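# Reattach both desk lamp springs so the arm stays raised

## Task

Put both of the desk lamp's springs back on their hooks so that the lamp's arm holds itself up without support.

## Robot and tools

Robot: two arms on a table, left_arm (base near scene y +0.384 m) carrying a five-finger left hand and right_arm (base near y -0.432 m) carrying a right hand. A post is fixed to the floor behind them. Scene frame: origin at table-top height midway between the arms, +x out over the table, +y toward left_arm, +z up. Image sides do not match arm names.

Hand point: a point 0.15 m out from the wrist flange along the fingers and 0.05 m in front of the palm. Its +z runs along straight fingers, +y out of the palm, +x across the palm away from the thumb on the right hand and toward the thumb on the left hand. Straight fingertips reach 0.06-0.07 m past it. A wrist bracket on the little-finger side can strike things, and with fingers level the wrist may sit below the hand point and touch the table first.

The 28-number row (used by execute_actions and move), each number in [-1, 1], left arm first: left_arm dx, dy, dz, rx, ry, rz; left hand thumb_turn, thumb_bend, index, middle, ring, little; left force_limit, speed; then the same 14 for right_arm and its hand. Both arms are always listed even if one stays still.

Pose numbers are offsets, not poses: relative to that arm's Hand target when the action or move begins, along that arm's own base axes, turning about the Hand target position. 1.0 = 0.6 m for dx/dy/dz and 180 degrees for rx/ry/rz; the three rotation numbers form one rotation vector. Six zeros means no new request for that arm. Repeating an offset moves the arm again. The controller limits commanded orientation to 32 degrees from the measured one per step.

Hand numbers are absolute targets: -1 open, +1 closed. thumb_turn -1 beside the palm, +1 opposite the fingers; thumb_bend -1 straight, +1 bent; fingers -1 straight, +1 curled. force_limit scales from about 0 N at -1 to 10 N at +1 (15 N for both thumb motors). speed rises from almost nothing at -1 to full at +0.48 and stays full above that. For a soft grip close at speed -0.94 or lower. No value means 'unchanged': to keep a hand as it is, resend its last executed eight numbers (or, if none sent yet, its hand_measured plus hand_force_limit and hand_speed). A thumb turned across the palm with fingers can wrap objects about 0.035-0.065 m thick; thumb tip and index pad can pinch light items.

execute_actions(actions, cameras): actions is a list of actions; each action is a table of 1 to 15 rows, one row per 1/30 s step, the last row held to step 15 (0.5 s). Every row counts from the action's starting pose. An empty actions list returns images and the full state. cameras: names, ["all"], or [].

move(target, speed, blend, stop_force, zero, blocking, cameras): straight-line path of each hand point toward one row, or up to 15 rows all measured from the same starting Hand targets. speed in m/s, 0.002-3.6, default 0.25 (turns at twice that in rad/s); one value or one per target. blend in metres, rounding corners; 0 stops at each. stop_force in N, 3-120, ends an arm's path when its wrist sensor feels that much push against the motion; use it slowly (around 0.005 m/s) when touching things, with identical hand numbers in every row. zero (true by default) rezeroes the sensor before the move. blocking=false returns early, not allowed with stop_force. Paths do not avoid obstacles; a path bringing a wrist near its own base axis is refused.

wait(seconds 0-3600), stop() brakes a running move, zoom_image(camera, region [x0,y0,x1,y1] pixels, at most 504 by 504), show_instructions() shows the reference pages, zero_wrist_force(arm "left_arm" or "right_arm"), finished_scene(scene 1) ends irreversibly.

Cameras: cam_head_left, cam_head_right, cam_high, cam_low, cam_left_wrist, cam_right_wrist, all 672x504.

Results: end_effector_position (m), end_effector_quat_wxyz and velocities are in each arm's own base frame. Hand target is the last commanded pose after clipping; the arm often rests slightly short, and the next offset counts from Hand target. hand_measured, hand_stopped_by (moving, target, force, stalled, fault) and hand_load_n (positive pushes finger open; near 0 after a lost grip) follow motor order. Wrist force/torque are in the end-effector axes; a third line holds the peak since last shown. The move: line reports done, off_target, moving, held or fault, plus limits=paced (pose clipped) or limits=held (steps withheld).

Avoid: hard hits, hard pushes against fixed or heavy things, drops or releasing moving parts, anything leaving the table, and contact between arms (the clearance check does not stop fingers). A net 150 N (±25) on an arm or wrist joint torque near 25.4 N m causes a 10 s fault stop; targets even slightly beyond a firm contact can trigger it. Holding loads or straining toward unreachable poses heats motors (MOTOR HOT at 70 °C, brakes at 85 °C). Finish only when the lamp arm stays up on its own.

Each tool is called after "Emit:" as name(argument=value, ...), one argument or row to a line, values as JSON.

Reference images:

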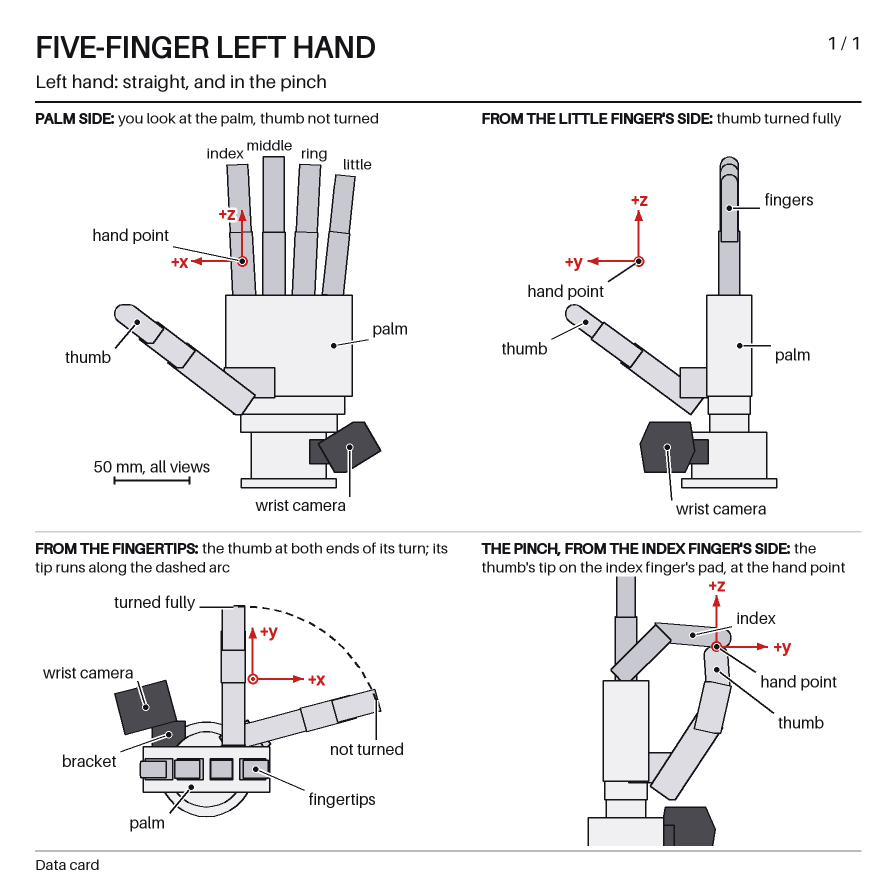

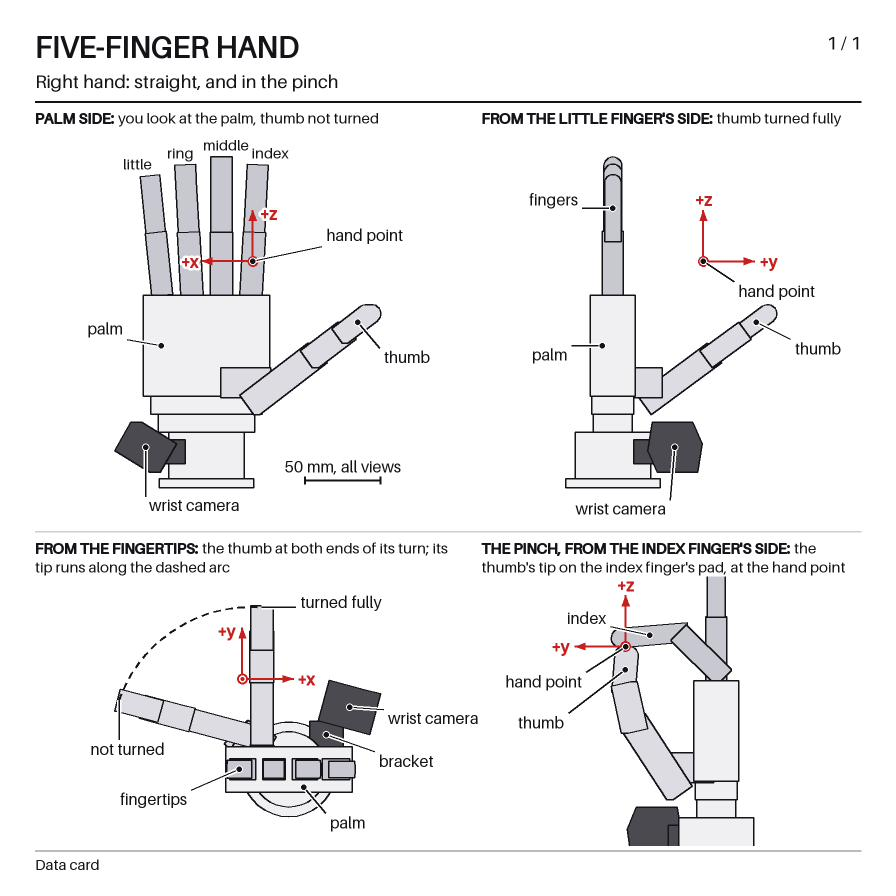

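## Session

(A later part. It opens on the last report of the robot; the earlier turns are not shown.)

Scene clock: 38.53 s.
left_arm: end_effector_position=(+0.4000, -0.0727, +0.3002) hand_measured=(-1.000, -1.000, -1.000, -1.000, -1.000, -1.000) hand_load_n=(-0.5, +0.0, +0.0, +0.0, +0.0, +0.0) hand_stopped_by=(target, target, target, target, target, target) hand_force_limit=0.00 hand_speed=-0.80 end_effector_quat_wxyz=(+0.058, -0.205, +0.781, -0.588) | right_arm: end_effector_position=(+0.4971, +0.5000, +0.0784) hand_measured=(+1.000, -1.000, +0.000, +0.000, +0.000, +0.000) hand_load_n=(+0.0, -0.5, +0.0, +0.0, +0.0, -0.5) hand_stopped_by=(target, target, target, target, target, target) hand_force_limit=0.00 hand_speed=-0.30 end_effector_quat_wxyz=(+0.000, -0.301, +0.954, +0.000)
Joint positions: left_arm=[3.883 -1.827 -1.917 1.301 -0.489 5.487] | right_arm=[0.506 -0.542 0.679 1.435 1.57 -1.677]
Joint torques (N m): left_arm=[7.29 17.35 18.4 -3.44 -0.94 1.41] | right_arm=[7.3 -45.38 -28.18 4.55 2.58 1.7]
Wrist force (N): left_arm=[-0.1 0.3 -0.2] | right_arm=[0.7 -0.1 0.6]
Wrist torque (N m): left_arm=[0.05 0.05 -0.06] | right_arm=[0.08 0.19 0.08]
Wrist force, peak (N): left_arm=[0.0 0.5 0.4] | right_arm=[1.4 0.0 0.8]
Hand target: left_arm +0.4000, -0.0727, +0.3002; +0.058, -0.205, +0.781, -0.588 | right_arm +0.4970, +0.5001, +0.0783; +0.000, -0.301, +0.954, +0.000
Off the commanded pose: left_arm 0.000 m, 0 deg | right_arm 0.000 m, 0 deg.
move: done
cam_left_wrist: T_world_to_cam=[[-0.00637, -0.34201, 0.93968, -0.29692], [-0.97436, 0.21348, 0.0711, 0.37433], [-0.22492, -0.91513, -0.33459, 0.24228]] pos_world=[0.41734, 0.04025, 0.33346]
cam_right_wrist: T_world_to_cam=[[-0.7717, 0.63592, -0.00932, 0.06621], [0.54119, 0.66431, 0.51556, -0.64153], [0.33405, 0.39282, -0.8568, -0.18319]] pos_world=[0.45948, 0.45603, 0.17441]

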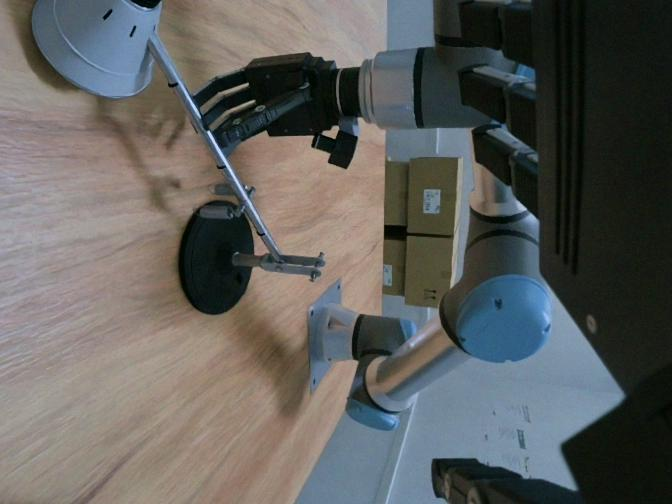

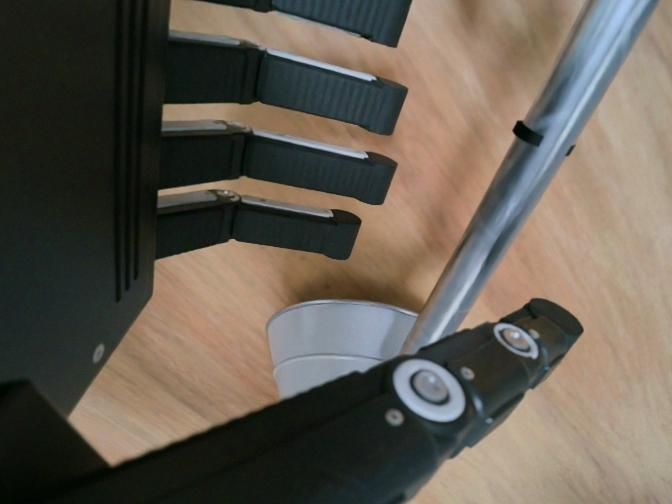

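Emit:
move(
  target=[0,0,0,0,0,0,-1,-1,-1,-1,-1,-1,0,-0.8,-0.0375,0.0525,0,0,0,0,1,-1,0,0,0,0,0,-0.3],
  speed=0.04,
  stop_force=5,
  cameras=["cam_left_wrist","cam_right_wrist"],
)

Scene clock: 41.00 s.
left_arm: end_effector_position=(+0.4000, -0.0727, +0.3002) hand_measured=(-1.000, -1.000, -1.000, -1.000, -1.000, -1.000) hand_load_n=(-0.5, +0.0, +0.0, -0.5, +0.0, -0.5) hand_stopped_by=(target, target, target, target, target, target) hand_force_limit=0.00 hand_speed=-0.80 end_effector_quat_wxyz=(+0.058, -0.205, +0.781, -0.588) | right_arm: end_effector_position=(+0.4745, +0.5316, +0.0783) hand_measured=(+1.000, -1.000, +0.000, +0.000, +0.000, +0.000) hand_load_n=(+0.0, +0.0, +0.0, +0.0, +0.0, +0.0) hand_stopped_by=(target, target, target, target, target, target) hand_force_limit=0.00 hand_speed=-0.30 end_effector_quat_wxyz=(+0.000, -0.301, +0.954, +0.000)
Joint positions: left_arm=[3.883 -1.827 -1.917 1.301 -0.489 5.487] | right_arm=[0.565 -0.525 0.645 1.451 1.57 -1.617]
Joint torques (N m): left_arm=[6.75 17.78 18.22 -3.52 -0.94 1.29] | right_arm=[7.81 -45.71 -27.02 4.38 1.66 1.49]
Wrist force (N): left_arm=[-0.1 0.2 0.2] | right_arm=[1.0 -0.1 0.8]
Wrist torque (N m): left_arm=[0.02 0.05 -0.05] | right_arm=[0.08 0.12 0.11]
Wrist force, peak (N): left_arm=[-0.4 0.4 0.1] | right_arm=[1.1 0.0 0.6]
Hand target: left_arm +0.4000, -0.0727, +0.3002; +0.058, -0.205, +0.781, -0.588 | right_arm +0.4745, +0.5316, +0.0783; +0.000, -0.301, +0.954, +0.000
Off the commanded pose: left_arm 0.000 m, 0 deg | right_arm 0.000 m, 0 deg.
move: done
cam_left_wrist: T_world_to_cam=[[-0.00637, -0.34201, 0.93968, -0.29692], [-0.97436, 0.21348, 0.0711, 0.37433], [-0.22492, -0.91513, -0.33459, 0.24228]] pos_world=[0.41734, 0.04025, 0.33346]
cam_right_wrist: T_world_to_cam=[[-0.77168, 0.63594, -0.00938, 0.02866], [0.54121, 0.66434, 0.51551, -0.6503], [0.33406, 0.39273, -0.85683, -0.18801]] pos_world=[0.43688, 0.48763, 0.17441]

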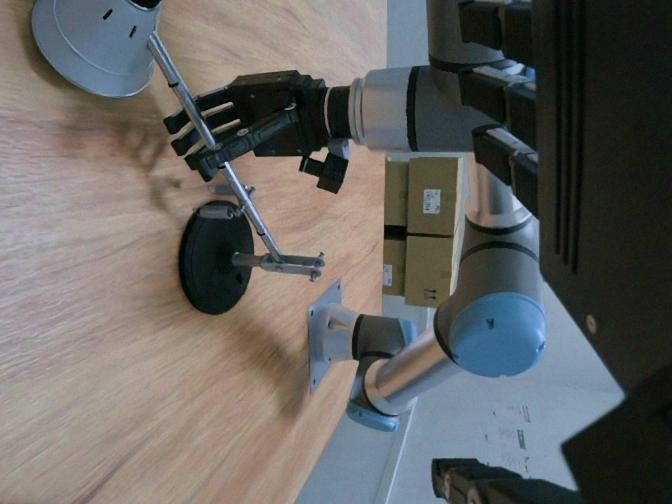

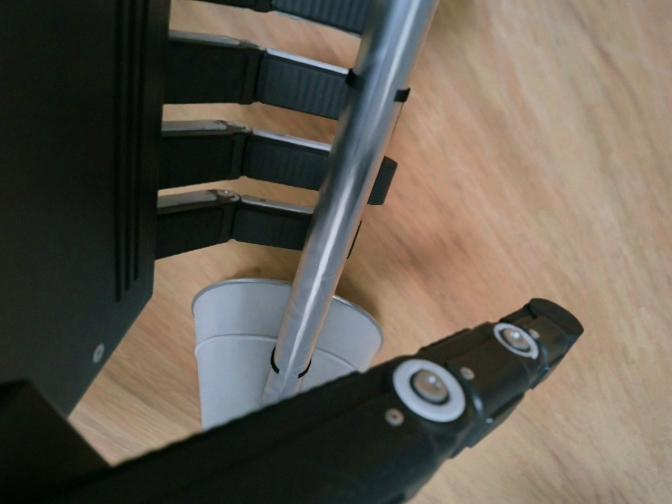

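Emit:
move(
  target=[0,0,0,0,0,0,-1,-1,-1,-1,-1,-1,0,-0.8,-0.0118,0.0161,0.008,0,0,0,1,-1,0,0,0,0,0,-0.3],
  speed=0.04,
  stop_force=5,
)

Emit:
move(
  target=[0,0,0,0,0,0,-1,-1,-1,-1,-1,-1,0,-0.8,0,0,0,0,0,0,1,-0.1,0,0,0,0,-0.6,-0.7],
  speed=0.04,
  cameras=["cam_left_wrist","cam_right_wrist"],
)

Scene clock: 43.07 s.
left_arm: end_effector_position=(+0.4000, -0.0727, +0.3002) hand_measured=(-1.000, -1.000, -1.000, -1.000, -1.000, -1.000) hand_load_n=(+0.0, +0.0, +0.0, +0.0, +0.0, +0.0) hand_stopped_by=(target, target, target, target, target, target) hand_force_limit=0.00 hand_speed=-0.80 end_effector_quat_wxyz=(+0.058, -0.205, +0.781, -0.588) | right_arm: end_effector_position=(+0.4674, +0.5413, +0.0831) hand_measured=(+1.000, -1.000, +0.000, +0.000, +0.000, +0.000) hand_load_n=(+0.0, +0.0, +0.0, +0.0, +0.0, +0.0) hand_stopped_by=(target, target, target, target, target, target) hand_force_limit=0.00 hand_speed=-0.30 end_effector_quat_wxyz=(+0.000, -0.301, +0.954, +0.000)
Joint positions: left_arm=[3.883 -1.827 -1.917 1.301 -0.489 5.487] | right_arm=[0.583 -0.52 0.623 1.468 1.57 -1.599]
Joint torques (N m): left_arm=[7.34 18.24 17.44 -3.34 -0.83 1.39] | right_arm=[7.36 -46.13 -27.61 4.38 -0.38 1.48]
Wrist force (N): left_arm=[-0.1 0.1 0.0] | right_arm=[1.1 0.1 0.5]
Wrist torque (N m): left_arm=[0.01 0.05 -0.06] | right_arm=[0.11 0.11 0.11]
Wrist force, peak (N): left_arm=[-0.1 0.5 0.2] | right_arm=[1.0 0.0 0.7]
Hand target: left_arm +0.4000, -0.0727, +0.3002; +0.058, -0.205, +0.781, -0.588 | right_arm +0.4674, +0.5413, +0.0831; +0.000, -0.301, +0.954, +0.000
Off the commanded pose: left_arm 0.000 m, 0 deg | right_arm 0.000 m, 0 deg.
move: done

Scene clock: 45.43 s.
left_arm: end_effector_position=(+0.4000, -0.0727, +0.3002) hand_measured=(-1.000, -1.000, -1.000, -1.000, -1.000, -1.000) hand_load_n=(+0.0, +0.0, +0.0, +0.0, +0.0, +0.0) hand_stopped_by=(target, target, target, target, target, target) hand_force_limit=0.00 hand_speed=-0.80 end_effector_quat_wxyz=(+0.058, -0.205, +0.781, -0.588) | right_arm: end_effector_position=(+0.4674, +0.5413, +0.0831) hand_measured=(+1.000, -0.100, +0.000, +0.000, +0.000, +0.000) hand_load_n=(+0.0, +0.0, +0.0, +0.0, +0.0, +0.0) hand_stopped_by=(target, target, target, target, target, target) hand_force_limit=-0.60 hand_speed=-0.70 end_effector_quat_wxyz=(+0.000, -0.301, +0.954, +0.000)
Joint positions: left_arm=[3.883 -1.827 -1.917 1.301 -0.489 5.487] | right_arm=[0.583 -0.52 0.623 1.468 1.57 -1.599]
Joint torques (N m): left_arm=[7.2 17.9 16.4 -3.29 -0.85 1.27] | right_arm=[7.67 -46.44 -27.41 4.22 -1.52 1.49]
Wrist force (N): left_arm=[-0.1 0.3 0.1] | right_arm=[1.1 0.1 0.5]
Wrist torque (N m): left_arm=[0.05 0.05 -0.06] | right_arm=[0.11 0.12 0.11]
Wrist force, peak (N): left_arm=[-0.2 0.5 0.1] | right_arm=[1.2 0.0 0.6]
Hand target: left_arm +0.4000, -0.0727, +0.3002; +0.058, -0.205, +0.781, -0.588 | right_arm +0.4674, +0.5413, +0.0831; +0.000, -0.301, +0.954, +0.000
Off the commanded pose: left_arm 0.000 m, 0 deg | right_arm 0.000 m, 0 deg.
move: done
cam_left_wrist: T_world_to_cam=[[-0.00637, -0.34201, 0.93968, -0.29692], [-0.97436, 0.21348, 0.0711, 0.37433], [-0.22492, -0.91513, -0.33459, 0.24228]] pos_world=[0.41734, 0.04025, 0.33346]
cam_right_wrist: T_world_to_cam=[[-0.77168, 0.63594, -0.00954, 0.01708], [0.54115, 0.66439, 0.5155, -0.65538], [0.33416, 0.39263, -0.85684, -0.18533]] pos_world=[0.42978, 0.49733, 0.17921]

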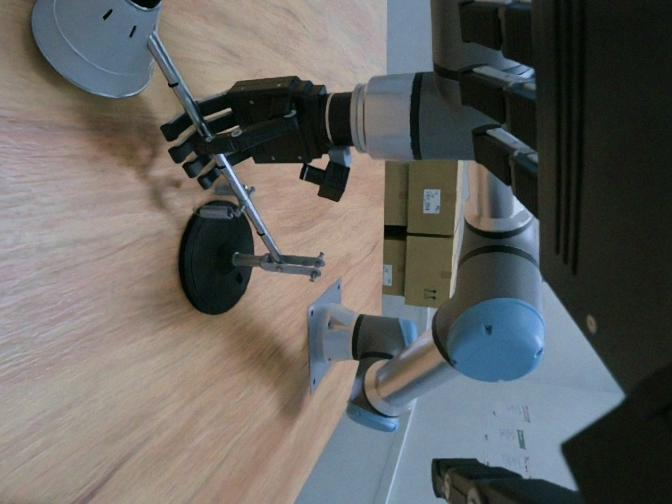

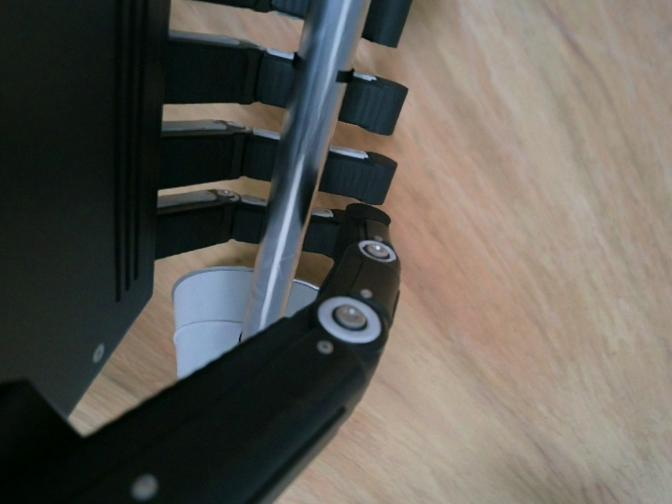

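Emit:
zoom_image(
  camera="cam_right_wrist",
  region=[140, 60, 460, 380],
)

Emit:
zoom_image(
  camera="cam_left_wrist",
  region=[110, 30, 360, 280],
)

Scaled by 1.575 from the camera's image (finer frame: 960x720).

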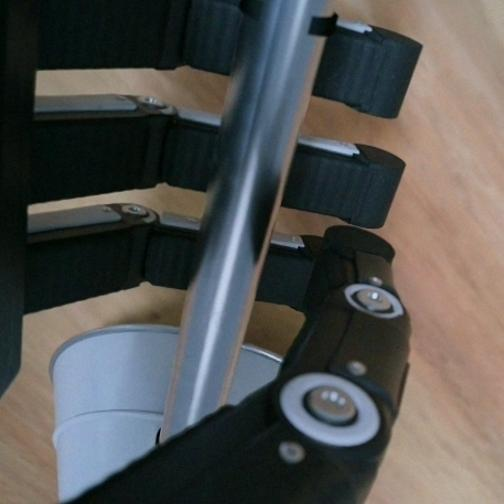

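Scaled by 2.016 from the camera's image (finer frame: 960x720).

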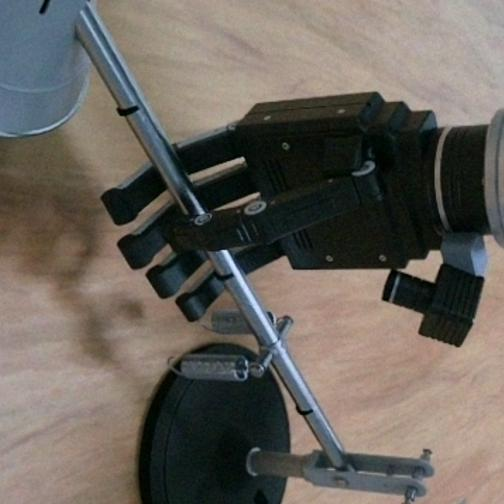

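Emit:
move(
  target=[0,0,0,0,0,0,-1,-1,-1,-1,-1,-1,0,-0.8,0.0178,0.0124,0.0065,0,0,0,1,-0.1,0,0,0,0,-0.6,-0.7],
  speed=0.04,
  stop_force=6,
)

Emit:
move(
  target=[
    [0,0,0,0,0,0,-1,-1,-1,-1,-1,-1,0,-0.8,-0.0070,-0.0049,0.0902,0.0428,-0.0616,0,1,-0.1,0,0,0,0,-0.6,-0.7],
    [0,0,0,0,0,0,-1,-1,-1,-1,-1,-1,0,-0.8,-0.0234,-0.0163,0.1545,0.0746,-0.1072,0,1,-0.1,0,0,0,0,-0.6,-0.7],
  ],
  speed=0.05,
  blend=0.01,
  cameras=["cam_left_wrist","cam_right_wrist","cam_low","cam_head_right"],
)

Scene clock: 48.90 s.
left_arm: end_effector_position=(+0.4000, -0.0727, +0.3002) hand_measured=(-1.000, -1.000, -1.000, -1.000, -1.000, -1.000) hand_load_n=(-0.5, +0.0, +0.0, +0.0, +0.0, -0.5) hand_stopped_by=(target, target, target, target, target, target) hand_force_limit=0.00 hand_speed=-0.80 end_effector_quat_wxyz=(+0.058, -0.205, +0.781, -0.588) | right_arm: end_effector_position=(+0.4781, +0.5487, +0.0870) hand_measured=(+1.000, -0.100, +0.000, +0.000, +0.000, +0.000) hand_load_n=(+0.0, +0.0, +0.0, +0.0, +0.0, +0.0) hand_stopped_by=(target, target, target, target, target, target) hand_force_limit=-0.60 hand_speed=-0.70 end_effector_quat_wxyz=(+0.000, -0.301, +0.954, +0.000)
Joint positions: left_arm=[3.883 -1.827 -1.917 1.301 -0.489 5.487] | right_arm=[0.584 -0.464 0.503 1.532 1.57 -1.599]
Joint torques (N m): left_arm=[7.29 17.65 16.25 -3.3 -0.88 1.13] | right_arm=[7.61 -47.23 -26.68 4.44 2.72 -1.1]
Wrist force (N): left_arm=[-0.1 0.3 0.0] | right_arm=[1.2 0.3 0.0]
Wrist torque (N m): left_arm=[0.04 0.05 -0.06] | right_arm=[0.16 0.10 0.06]
Wrist force, peak (N): left_arm=[-0.2 0.5 0.1] | right_arm=[1.4 0.2 -0.2]
Hand target: left_arm +0.4000, -0.0727, +0.3002; +0.058, -0.205, +0.781, -0.588 | right_arm +0.4781, +0.5487, +0.0870; +0.000, -0.301, +0.954, +0.000
Off the commanded pose: left_arm 0.000 m, 0 deg | right_arm 0.000 m, 0 deg.
move: done

Scene clock: 53.53 s.
left_arm: end_effector_position=(+0.4000, -0.0727, +0.3002) hand_measured=(-1.000, -1.000, -1.000, -1.000, -1.000, -1.000) hand_load_n=(+0.0, +0.5, +0.0, +0.0, +0.0, +0.0) hand_stopped_by=(target, target, target, target, target, target) hand_force_limit=0.00 hand_speed=-0.80 end_effector_quat_wxyz=(+0.058, -0.205, +0.781, -0.588) | right_arm: end_effector_position=(+0.4641, +0.5390, +0.1797) hand_measured=(+1.000, -0.100, +0.000, +0.000, +0.000, +0.000) hand_load_n=(+0.0, -0.5, +6.5, +0.0, +0.0, +0.0) hand_stopped_by=(target, target, target, target, target, target) hand_force_limit=-0.60 hand_speed=-0.70 end_effector_quat_wxyz=(+0.194, -0.295, +0.934, +0.061) end_effector_velocity=(+0.000, -0.001, -0.001) end_effector_angular_velocity=(+0.000, +0.000, +0.000)
Joint positions: left_arm=[3.883 -1.827 -1.917 1.301 -0.489 5.487] | right_arm=[0.579 -0.908 1.064 1.006 1.559 -1.601]
Joint velocities: left_arm=[within noise] | right_arm=[0 -0.002 0.005 -0.003 0 0]
Joint torques (N m): left_arm=[6.93 17.91 15.22 -3.22 -0.93 1.05] | right_arm=[-9.65 -61.28 -12.34 -0.33 -3.85 -0.44]
Wrist force (N): left_arm=[-0.2 0.1 0.2] | right_arm=[4.4 -3.2 6.0]
Wrist torque (N m): left_arm=[0.00 0.06 -0.06] | right_arm=[-0.29 -0.16 0.29]
Wrist force, peak (N): left_arm=[-0.4 0.4 0.0] | right_arm=[5.6 -2.7 6.7]
Hand target: left_arm +0.4000, -0.0727, +0.3002; +0.058, -0.205, +0.781, -0.588 | right_arm +0.4641, +0.5389, +0.1797; +0.194, -0.295, +0.934, +0.061
Off the commanded pose: left_arm 0.000 m, 0 deg | right_arm 0.000 m, 0 deg.
move: done
cam_left_wrist: T_world_to_cam=[[-0.00637, -0.34201, 0.93968, -0.29692], [-0.97436, 0.21348, 0.0711, 0.37433], [-0.22492, -0.91513, -0.33459, 0.24228]] pos_world=[0.41734, 0.04025, 0.33346]
cam_right_wrist: T_world_to_cam=[[-0.75019, 0.65088, -0.11645, 0.01809], [0.31649, 0.50811, 0.80104, -0.56461], [0.58055, 0.56408, -0.58718, -0.35574]] pos_world=[0.39879, 0.47577, 0.2455]
Images, in order (width x height): cam_head_right 672x504, cam_low 672x504, cam_left_wrist 672x504, cam_right_wrist 672x504.

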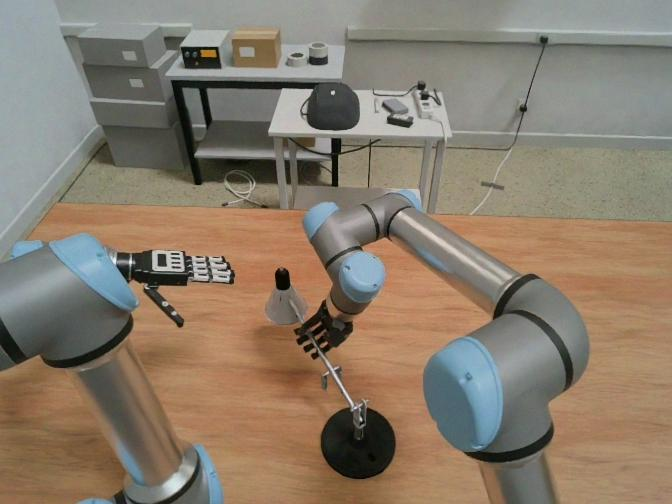

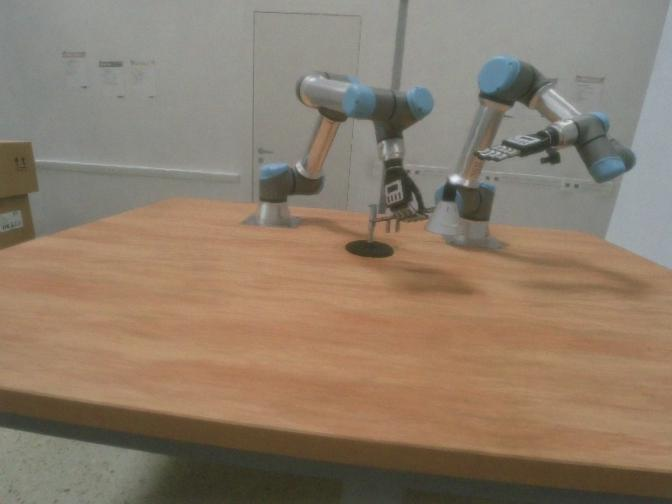

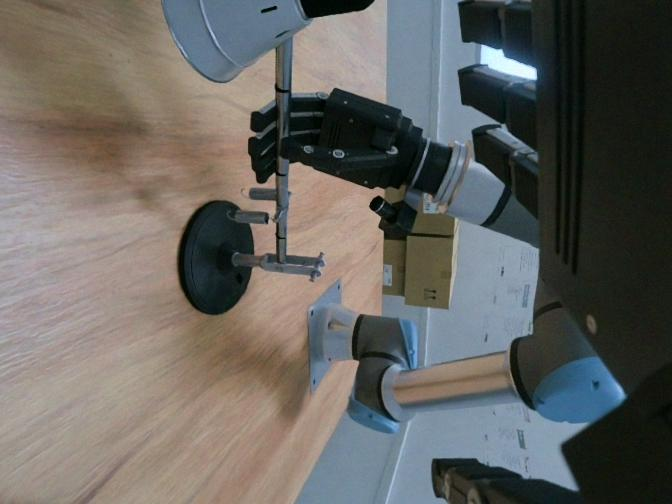

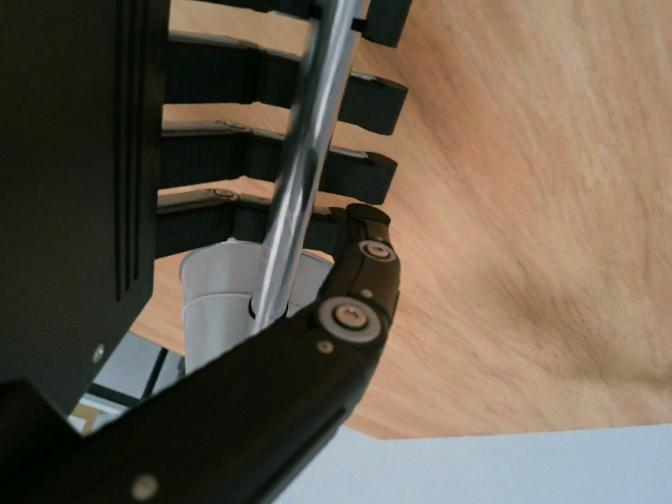

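Emit:
move(
  target=[
    [0,0,0,0,0,0,-1,-1,-1,-1,-1,-1,0,-0.8,-0.0410,-0.0286,0.0875,0.0476,-0.0684,0,1,-0.1,0,0,0,0,-0.6,-0.7],
    [0,0,0,0,0,0,-1,-1,-1,-1,-1,-1,0,-0.8,-0.0992,-0.0690,0.1590,0.0952,-0.1368,0,1,-0.1,0,0,0,0,-0.6,-0.7],
  ],
  speed=0.05,
  blend=0.01,
  cameras=["cam_left_wrist","cam_right_wrist","cam_low","cam_head_right"],
)

Scene clock: 59.80 s.
left_arm: end_effector_position=(+0.4000, -0.0727, +0.3002) hand_measured=(-1.000, -1.000, -1.000, -1.000, -1.000, -1.000) hand_load_n=(-0.5, +0.0, +0.0, +0.0, +0.0, -0.5) hand_stopped_by=(target, target, target, target, target, target) hand_force_limit=0.00 hand_speed=-0.80 end_effector_quat_wxyz=(+0.058, -0.205, +0.781, -0.588) | right_arm: end_effector_position=(+0.4046, +0.4976, +0.2751) hand_measured=(+1.000, -0.100, +0.000, +0.000, +0.000, +0.000) hand_load_n=(+0.0, +0.0, +4.5, +0.0, +0.0, +0.0) hand_stopped_by=(target, target, target, target, target, target) hand_force_limit=-0.60 hand_speed=-0.70 end_effector_quat_wxyz=(+0.429, -0.269, +0.852, +0.134)
Joint positions: left_arm=[3.883 -1.827 -1.917 1.301 -0.489 5.487] | right_arm=[0.566 -1.399 1.662 0.376 1.537 -1.599]
Joint torques (N m): left_arm=[7.34 17.99 13.35 -3.26 -0.75 1.03] | right_arm=[-9.72 -41.45 -11.8 -2.04 -3.56 1.54]
Wrist force (N): left_arm=[0.0 0.2 0.0] | right_arm=[2.9 -1.1 4.1]
Wrist torque (N m): left_arm=[0.02 0.04 -0.05] | right_arm=[-0.11 -0.16 0.05]
Wrist force, peak (N): left_arm=[-0.4 0.3 0.2] | right_arm=[4.4 -3.3 6.1]
Hand target: left_arm +0.4000, -0.0727, +0.3002; +0.058, -0.205, +0.781, -0.588 | right_arm +0.4045, +0.4975, +0.2751; +0.430, -0.269, +0.852, +0.134
Off the commanded pose: left_arm 0.000 m, 0 deg | right_arm 0.000 m, 0 deg.
move: done
cam_left_wrist: T_world_to_cam=[[-0.00637, -0.34201, 0.93968, -0.29692], [-0.97436, 0.21348, 0.0711, 0.37433], [-0.22492, -0.91513, -0.33459, 0.24228]] pos_world=[0.41734, 0.04025, 0.33346]
cam_right_wrist: T_world_to_cam=[[-0.67558, 0.70283, -0.22275, -0.01532], [-0.07268, 0.23717, 0.96875, -0.35507], [0.73369, 0.67066, -0.10915, -0.48839]] pos_world=[0.32217, 0.42251, 0.28725]
Images, in order (width x height): cam_head_right 672x504, cam_low 672x504, cam_left_wrist 672x504, cam_right_wrist 672x504.

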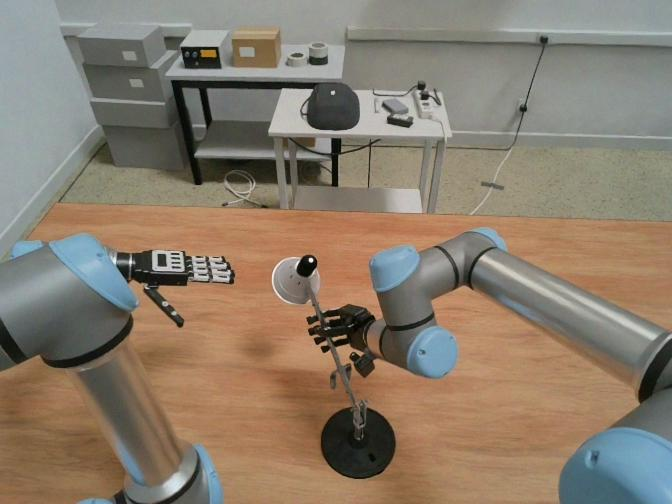

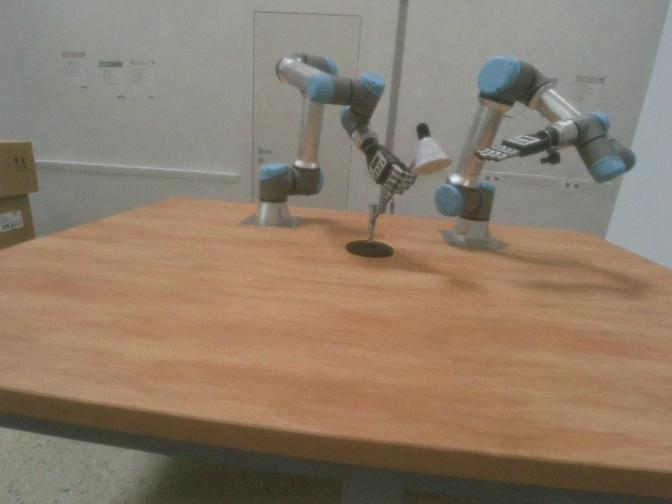

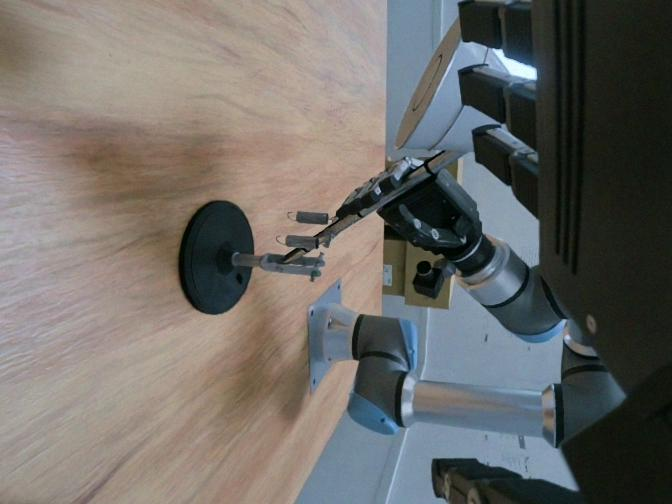

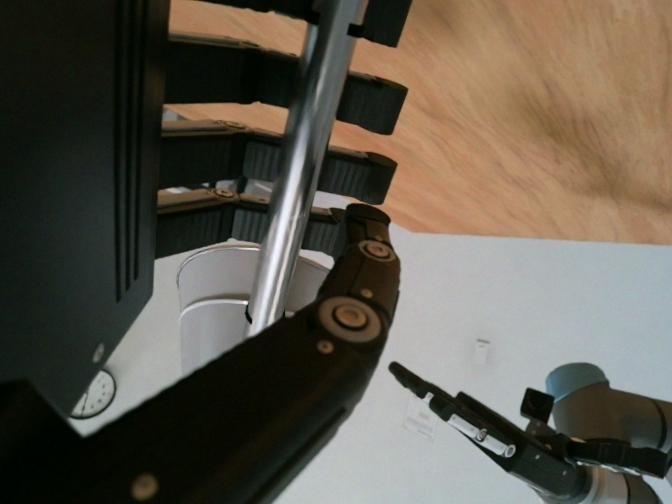

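Emit:
zoom_image(
  camera="cam_left_wrist",
  region=[210, 160, 370, 300],
)

Scaled by 3.150 from the camera's image (finer frame: 960x720).

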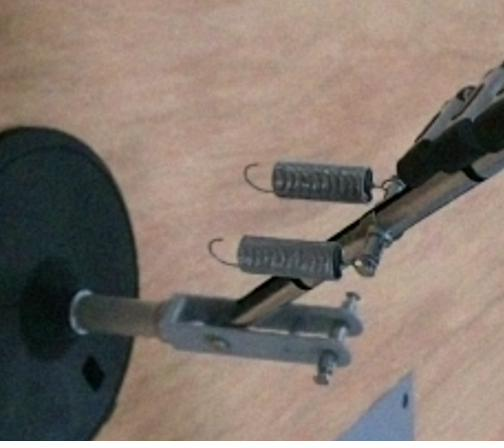

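Emit:
move(
  target=[0,0,0,0,0,0,-1,-1,-1,-1,-1,-1,0,-0.8,-0.0715,-0.0498,0.0508,0.0476,-0.0685,0,1,-0.1,0,0,0,0,-0.6,-0.7],
  speed=0.05,
  cameras=["cam_left_wrist","cam_right_wrist"],
)

Emit:
zoom_image(
  camera="cam_left_wrist",
  region=[210, 160, 370, 300],
)

Scene clock: 63.33 s.
left_arm: end_effector_position=(+0.4000, -0.0727, +0.3002) hand_measured=(-1.000, -1.000, -1.000, -1.000, -1.000, -1.000) hand_load_n=(-0.5, +0.0, +0.0, +0.0, +0.0, +0.0) hand_stopped_by=(target, target, target, target, target, target) hand_force_limit=0.00 hand_speed=-0.80 end_effector_quat_wxyz=(+0.058, -0.205, +0.781, -0.588) | right_arm: end_effector_position=(+0.3617, +0.4677, +0.3056) hand_measured=(+1.000, -0.100, +0.000, +0.000, +0.000, +0.000) hand_load_n=(+0.0, +0.0, +3.0, +0.0, +0.0, +0.0) hand_stopped_by=(target, target, target, target, target, target) hand_force_limit=-0.60 hand_speed=-0.70 end_effector_quat_wxyz=(+0.537, -0.249, +0.788, +0.168)
Joint positions: left_arm=[3.883 -1.827 -1.917 1.301 -0.489 5.487] | right_arm=[0.556 -1.621 1.947 0.051 1.522 -1.594]
Joint torques (N m): left_arm=[7.71 17.99 12.52 -3.32 -0.84 0.84] | right_arm=[-10.34 -29.96 -13 -2.31 -3.33 1.48]
Wrist force (N): left_arm=[-0.2 0.2 0.2] | right_arm=[2.0 -0.6 3.2]
Wrist torque (N m): left_arm=[0.02 0.07 -0.06] | right_arm=[-0.07 -0.14 0.01]
Wrist force, peak (N): left_arm=[-0.4 0.4 0.0] | right_arm=[3.1 -1.0 4.5]
Hand target: left_arm +0.4000, -0.0727, +0.3002; +0.058, -0.205, +0.781, -0.588 | right_arm +0.3616, +0.4677, +0.3056; +0.537, -0.249, +0.788, +0.168
Off the commanded pose: left_arm 0.000 m, 0 deg | right_arm 0.000 m, 0 deg.
move: done
cam_left_wrist: T_world_to_cam=[[-0.00637, -0.34201, 0.93968, -0.29692], [-0.97436, 0.21348, 0.0711, 0.37433], [-0.22492, -0.91513, -0.33459, 0.24228]] pos_world=[0.41734, 0.04025, 0.33346]
cam_right_wrist: T_world_to_cam=[[-0.62391, 0.73872, -0.25499, -0.04211], [-0.28096, 0.09244, 0.95526, -0.23347], [0.72924, 0.66764, 0.14988, -0.50964]] pos_world=[0.27978, 0.39294, 0.28868]

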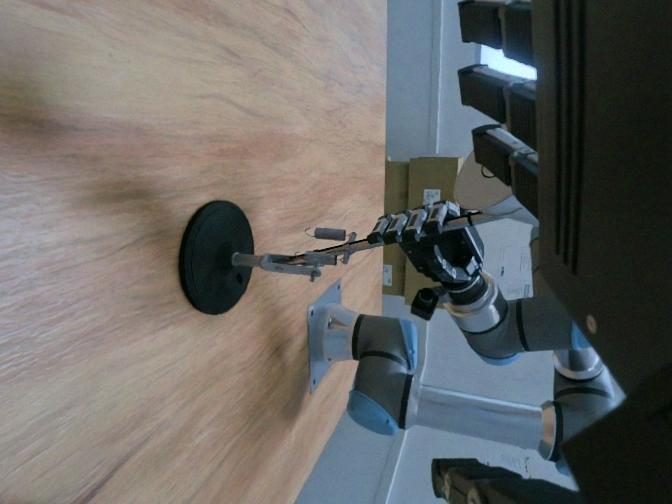

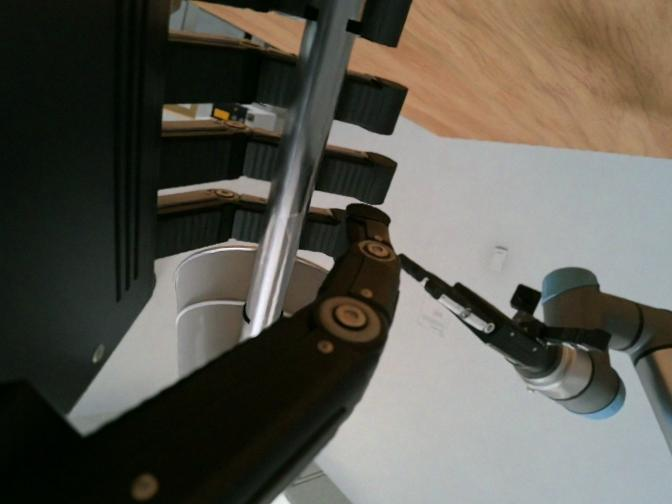

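Scaled by 3.150 from the camera's image (finer frame: 960x720).

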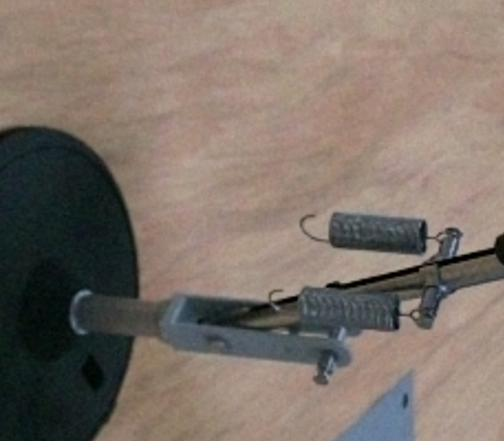

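Emit:
move(
  target=[0,0,0,0,0,0,-1,-1,-1,-1,-1,-1,0,-0.8,-0.0525,-0.0366,0.0205,0.0317,-0.0456,0,1,-0.1,0,0,0,0,-0.6,-0.7],
  speed=0.03,
  stop_force=8,
  cameras=["cam_left_wrist","cam_right_wrist","cam_head_right","cam_high"],
)

Emit:
zoom_image(
  camera="cam_left_wrist",
  region=[210, 160, 370, 300],
)

Scene clock: 67.77 s.
left_arm: end_effector_position=(+0.4000, -0.0727, +0.3002) hand_measured=(-1.000, -1.000, -1.000, -1.000, -1.000, -1.000) hand_load_n=(-0.5, +0.0, +0.0, -0.5, -0.5, -0.5) hand_stopped_by=(target, target, target, target, target, target) hand_force_limit=0.00 hand_speed=-0.80 end_effector_quat_wxyz=(+0.058, -0.205, +0.781, -0.588) | right_arm: end_effector_position=(+0.3301, +0.4457, +0.3179) hand_measured=(+1.000, -0.100, +0.000, +0.000, +0.000, +0.000) hand_load_n=(+0.0, +0.0, +5.5, +1.0, +0.0, +0.0) hand_stopped_by=(target, target, target, target, target, target) hand_force_limit=-0.60 hand_speed=-0.70 end_effector_quat_wxyz=(+0.604, -0.233, +0.738, +0.188)
Joint positions: left_arm=[3.883 -1.827 -1.917 1.301 -0.489 5.487] | right_arm=[0.547 -1.755 2.133 -0.177 1.511 -1.587]
Joint torques (N m): left_arm=[7.15 18.1 11.62 -3.31 -0.8 0.75] | right_arm=[-9.54 -24.2 -8.72 -1.7 -3.32 1.56]
Wrist force (N): left_arm=[-0.1 0.3 0.0] | right_arm=[-2.5 -0.7 7.4]
Wrist torque (N m): left_arm=[0.05 0.05 -0.06] | right_arm=[-0.32 0.05 -0.17]
Wrist force, peak (N): left_arm=[-0.2 0.5 0.2] | right_arm=[-2.8 -0.7 7.6]
Hand target: left_arm +0.4000, -0.0727, +0.3002; +0.058, -0.205, +0.781, -0.588 | right_arm +0.3301, +0.4457, +0.3179; +0.604, -0.233, +0.738, +0.188
Off the commanded pose: left_arm 0.000 m, 0 deg | right_arm 0.000 m, 0 deg.
move: done
cam_left_wrist: T_world_to_cam=[[-0.00637, -0.34201, 0.93968, -0.29692], [-0.97436, 0.21348, 0.0711, 0.37433], [-0.22492, -0.91513, -0.33459, 0.24228]] pos_world=[0.41734, 0.04025, 0.33346]
cam_right_wrist: T_world_to_cam=[[-0.58632, 0.76484, -0.26692, -0.06264], [-0.41515, -0.00076, 0.90975, -0.15181], [0.69562, 0.64421, 0.31797, -0.50579]] pos_world=[0.25209, 0.37364, 0.28222]
Images, in order (width x height): cam_head_right 672x504, cam_high 672x504, cam_left_wrist 672x504, cam_right_wrist 672x504.

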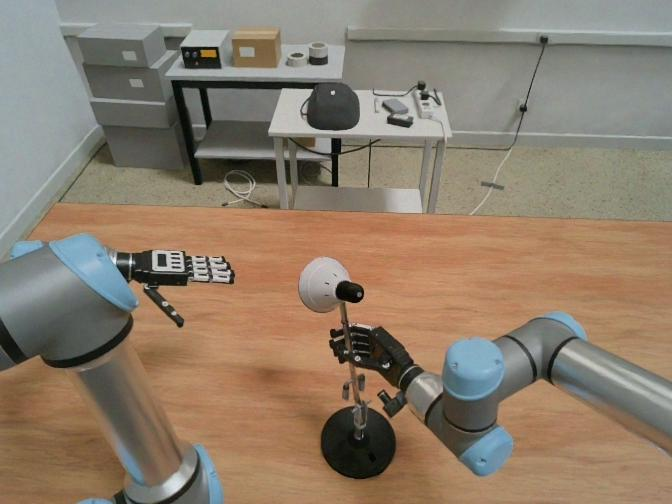

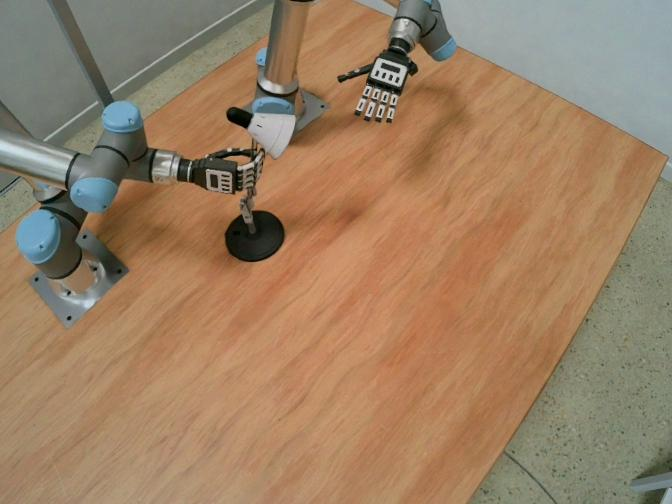

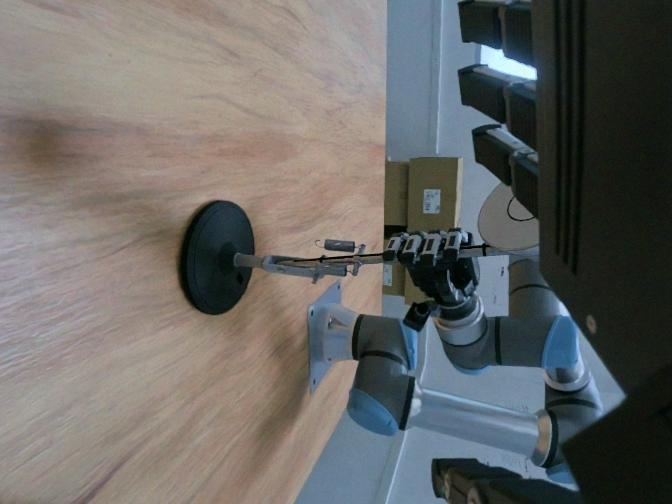

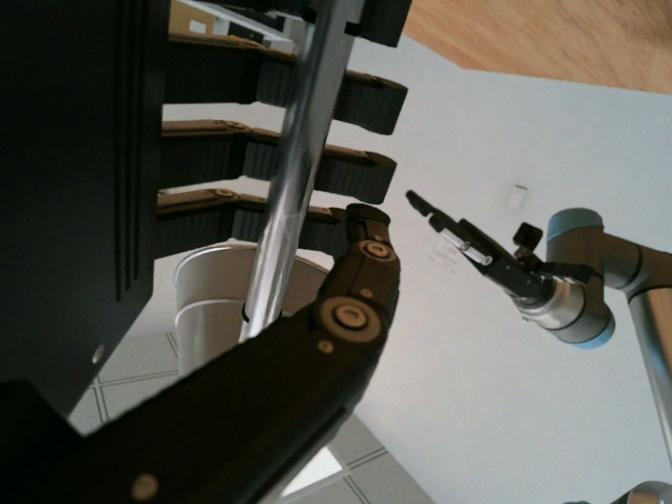

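Scaled by 3.150 from the camera's image (finer frame: 960x720).

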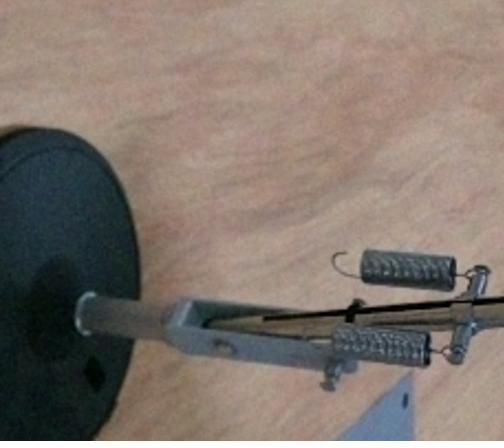

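Emit:
move(
  target=[
    [0.083,0.033,0.083,-0.2391,-0.5479,-0.3737,-1,-1,-1,-1,-1,-1,0,-0.8,0,0,0,0,0,0,1,-0.1,0,0,0,0,-0.6,-0.7],
    [-0.167,-0.2455,-0.133,-0.2391,-0.5479,-0.3737,-1,-1,-1,-1,-1,-1,0,-0.8,0,0,0,0,0,0,1,-0.1,0,0,0,0,-0.6,-0.7],
  ],
  speed=0.2,
  cameras=["cam_left_wrist","cam_head_left","cam_high","cam_low"],
)

Scene clock: 84.47 s.
left_arm: end_effector_position=(+0.3209, -0.1974, +0.2385) hand_measured=(-1.000, -1.000, -1.000, -1.000, -1.000, -1.000) hand_load_n=(+0.0, +0.0, -0.5, +0.0, +0.0, +0.0) hand_stopped_by=(target, target, target, target, target, target) hand_force_limit=0.00 hand_speed=-0.80 end_effector_quat_wxyz=(+0.008, +0.508, +0.752, -0.420) | right_arm: end_effector_position=(+0.3301, +0.4457, +0.3179) hand_measured=(+1.000, -0.100, +0.000, +0.000, +0.000, +0.000) hand_load_n=(+0.0, +0.0, +6.0, +1.0, +0.0, +0.0) hand_stopped_by=(target, target, target, target, target, target) hand_force_limit=-0.60 hand_speed=-0.70 end_effector_quat_wxyz=(+0.604, -0.233, +0.738, +0.188)
Joint positions: left_arm=[3.309 -1.828 -1.803 1.386 -0.975 6.283] | right_arm=[0.547 -1.755 2.133 -0.177 1.511 -1.587]
Joint torques (N m): left_arm=[6.58 37.77 5.77 -1.37 2.06 1.6] | right_arm=[-9.07 -24.31 -8.91 -1.66 -3.2 1.47]
Wrist force (N): left_arm=[0.1 -0.3 0.2] | right_arm=[-2.7 -0.6 7.3]
Wrist torque (N m): left_arm=[-0.14 0.06 0.10] | right_arm=[-0.31 0.09 -0.19]
Wrist force, peak (N): left_arm=[0.2 -0.7 0.5] | right_arm=[-3.1 -0.5 7.7]
Hand target: left_arm +0.3208, -0.1967, +0.2385; +0.103, +0.604, +0.555, -0.563 (not the last commanded pose) | right_arm +0.3301, +0.4457, +0.3179; +0.604, -0.233, +0.738, +0.188
Off the commanded pose: left_arm 0.036 m, 75 deg; orientation clipped | right_arm 0.000 m, 0 deg.
joint sent to its limit (left arm) — joint 6 (wrist 3), upper limit.
move: off_target (left_arm; path cut at 10 s); path passed 1 of 2 targets; limits=paced
cam_left_wrist: T_world_to_cam=[[-0.88293, 0.07448, 0.46355, 0.19491], [0.00335, 0.98831, -0.15242, 0.22071], [-0.46949, -0.13302, -0.87286, 0.45084]] pos_world=[0.38302, -0.17268, 0.33681]
Images, in order (width x height): cam_head_left 672x504, cam_high 672x504, cam_low 672x504, cam_left_wrist 672x504.

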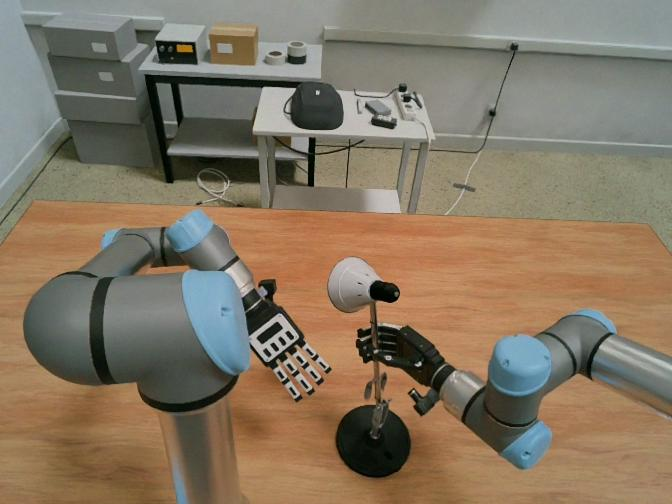

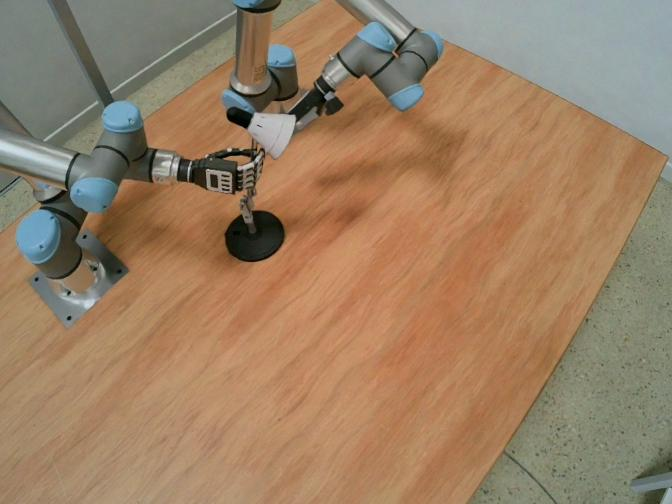

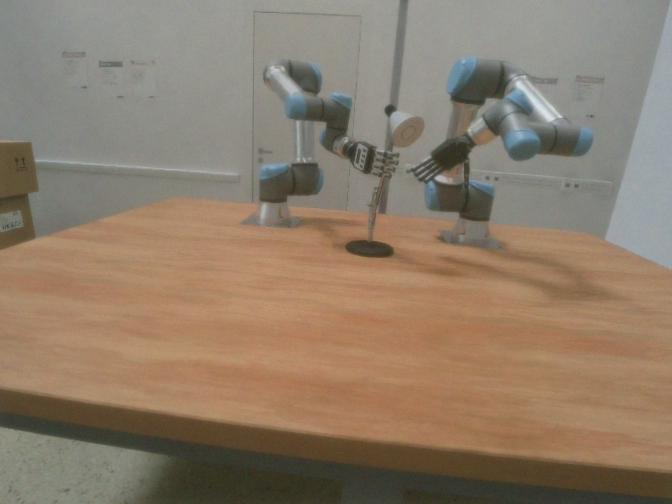

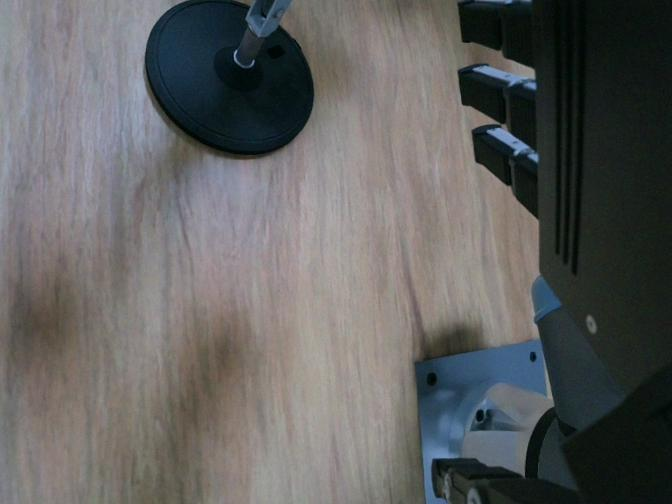

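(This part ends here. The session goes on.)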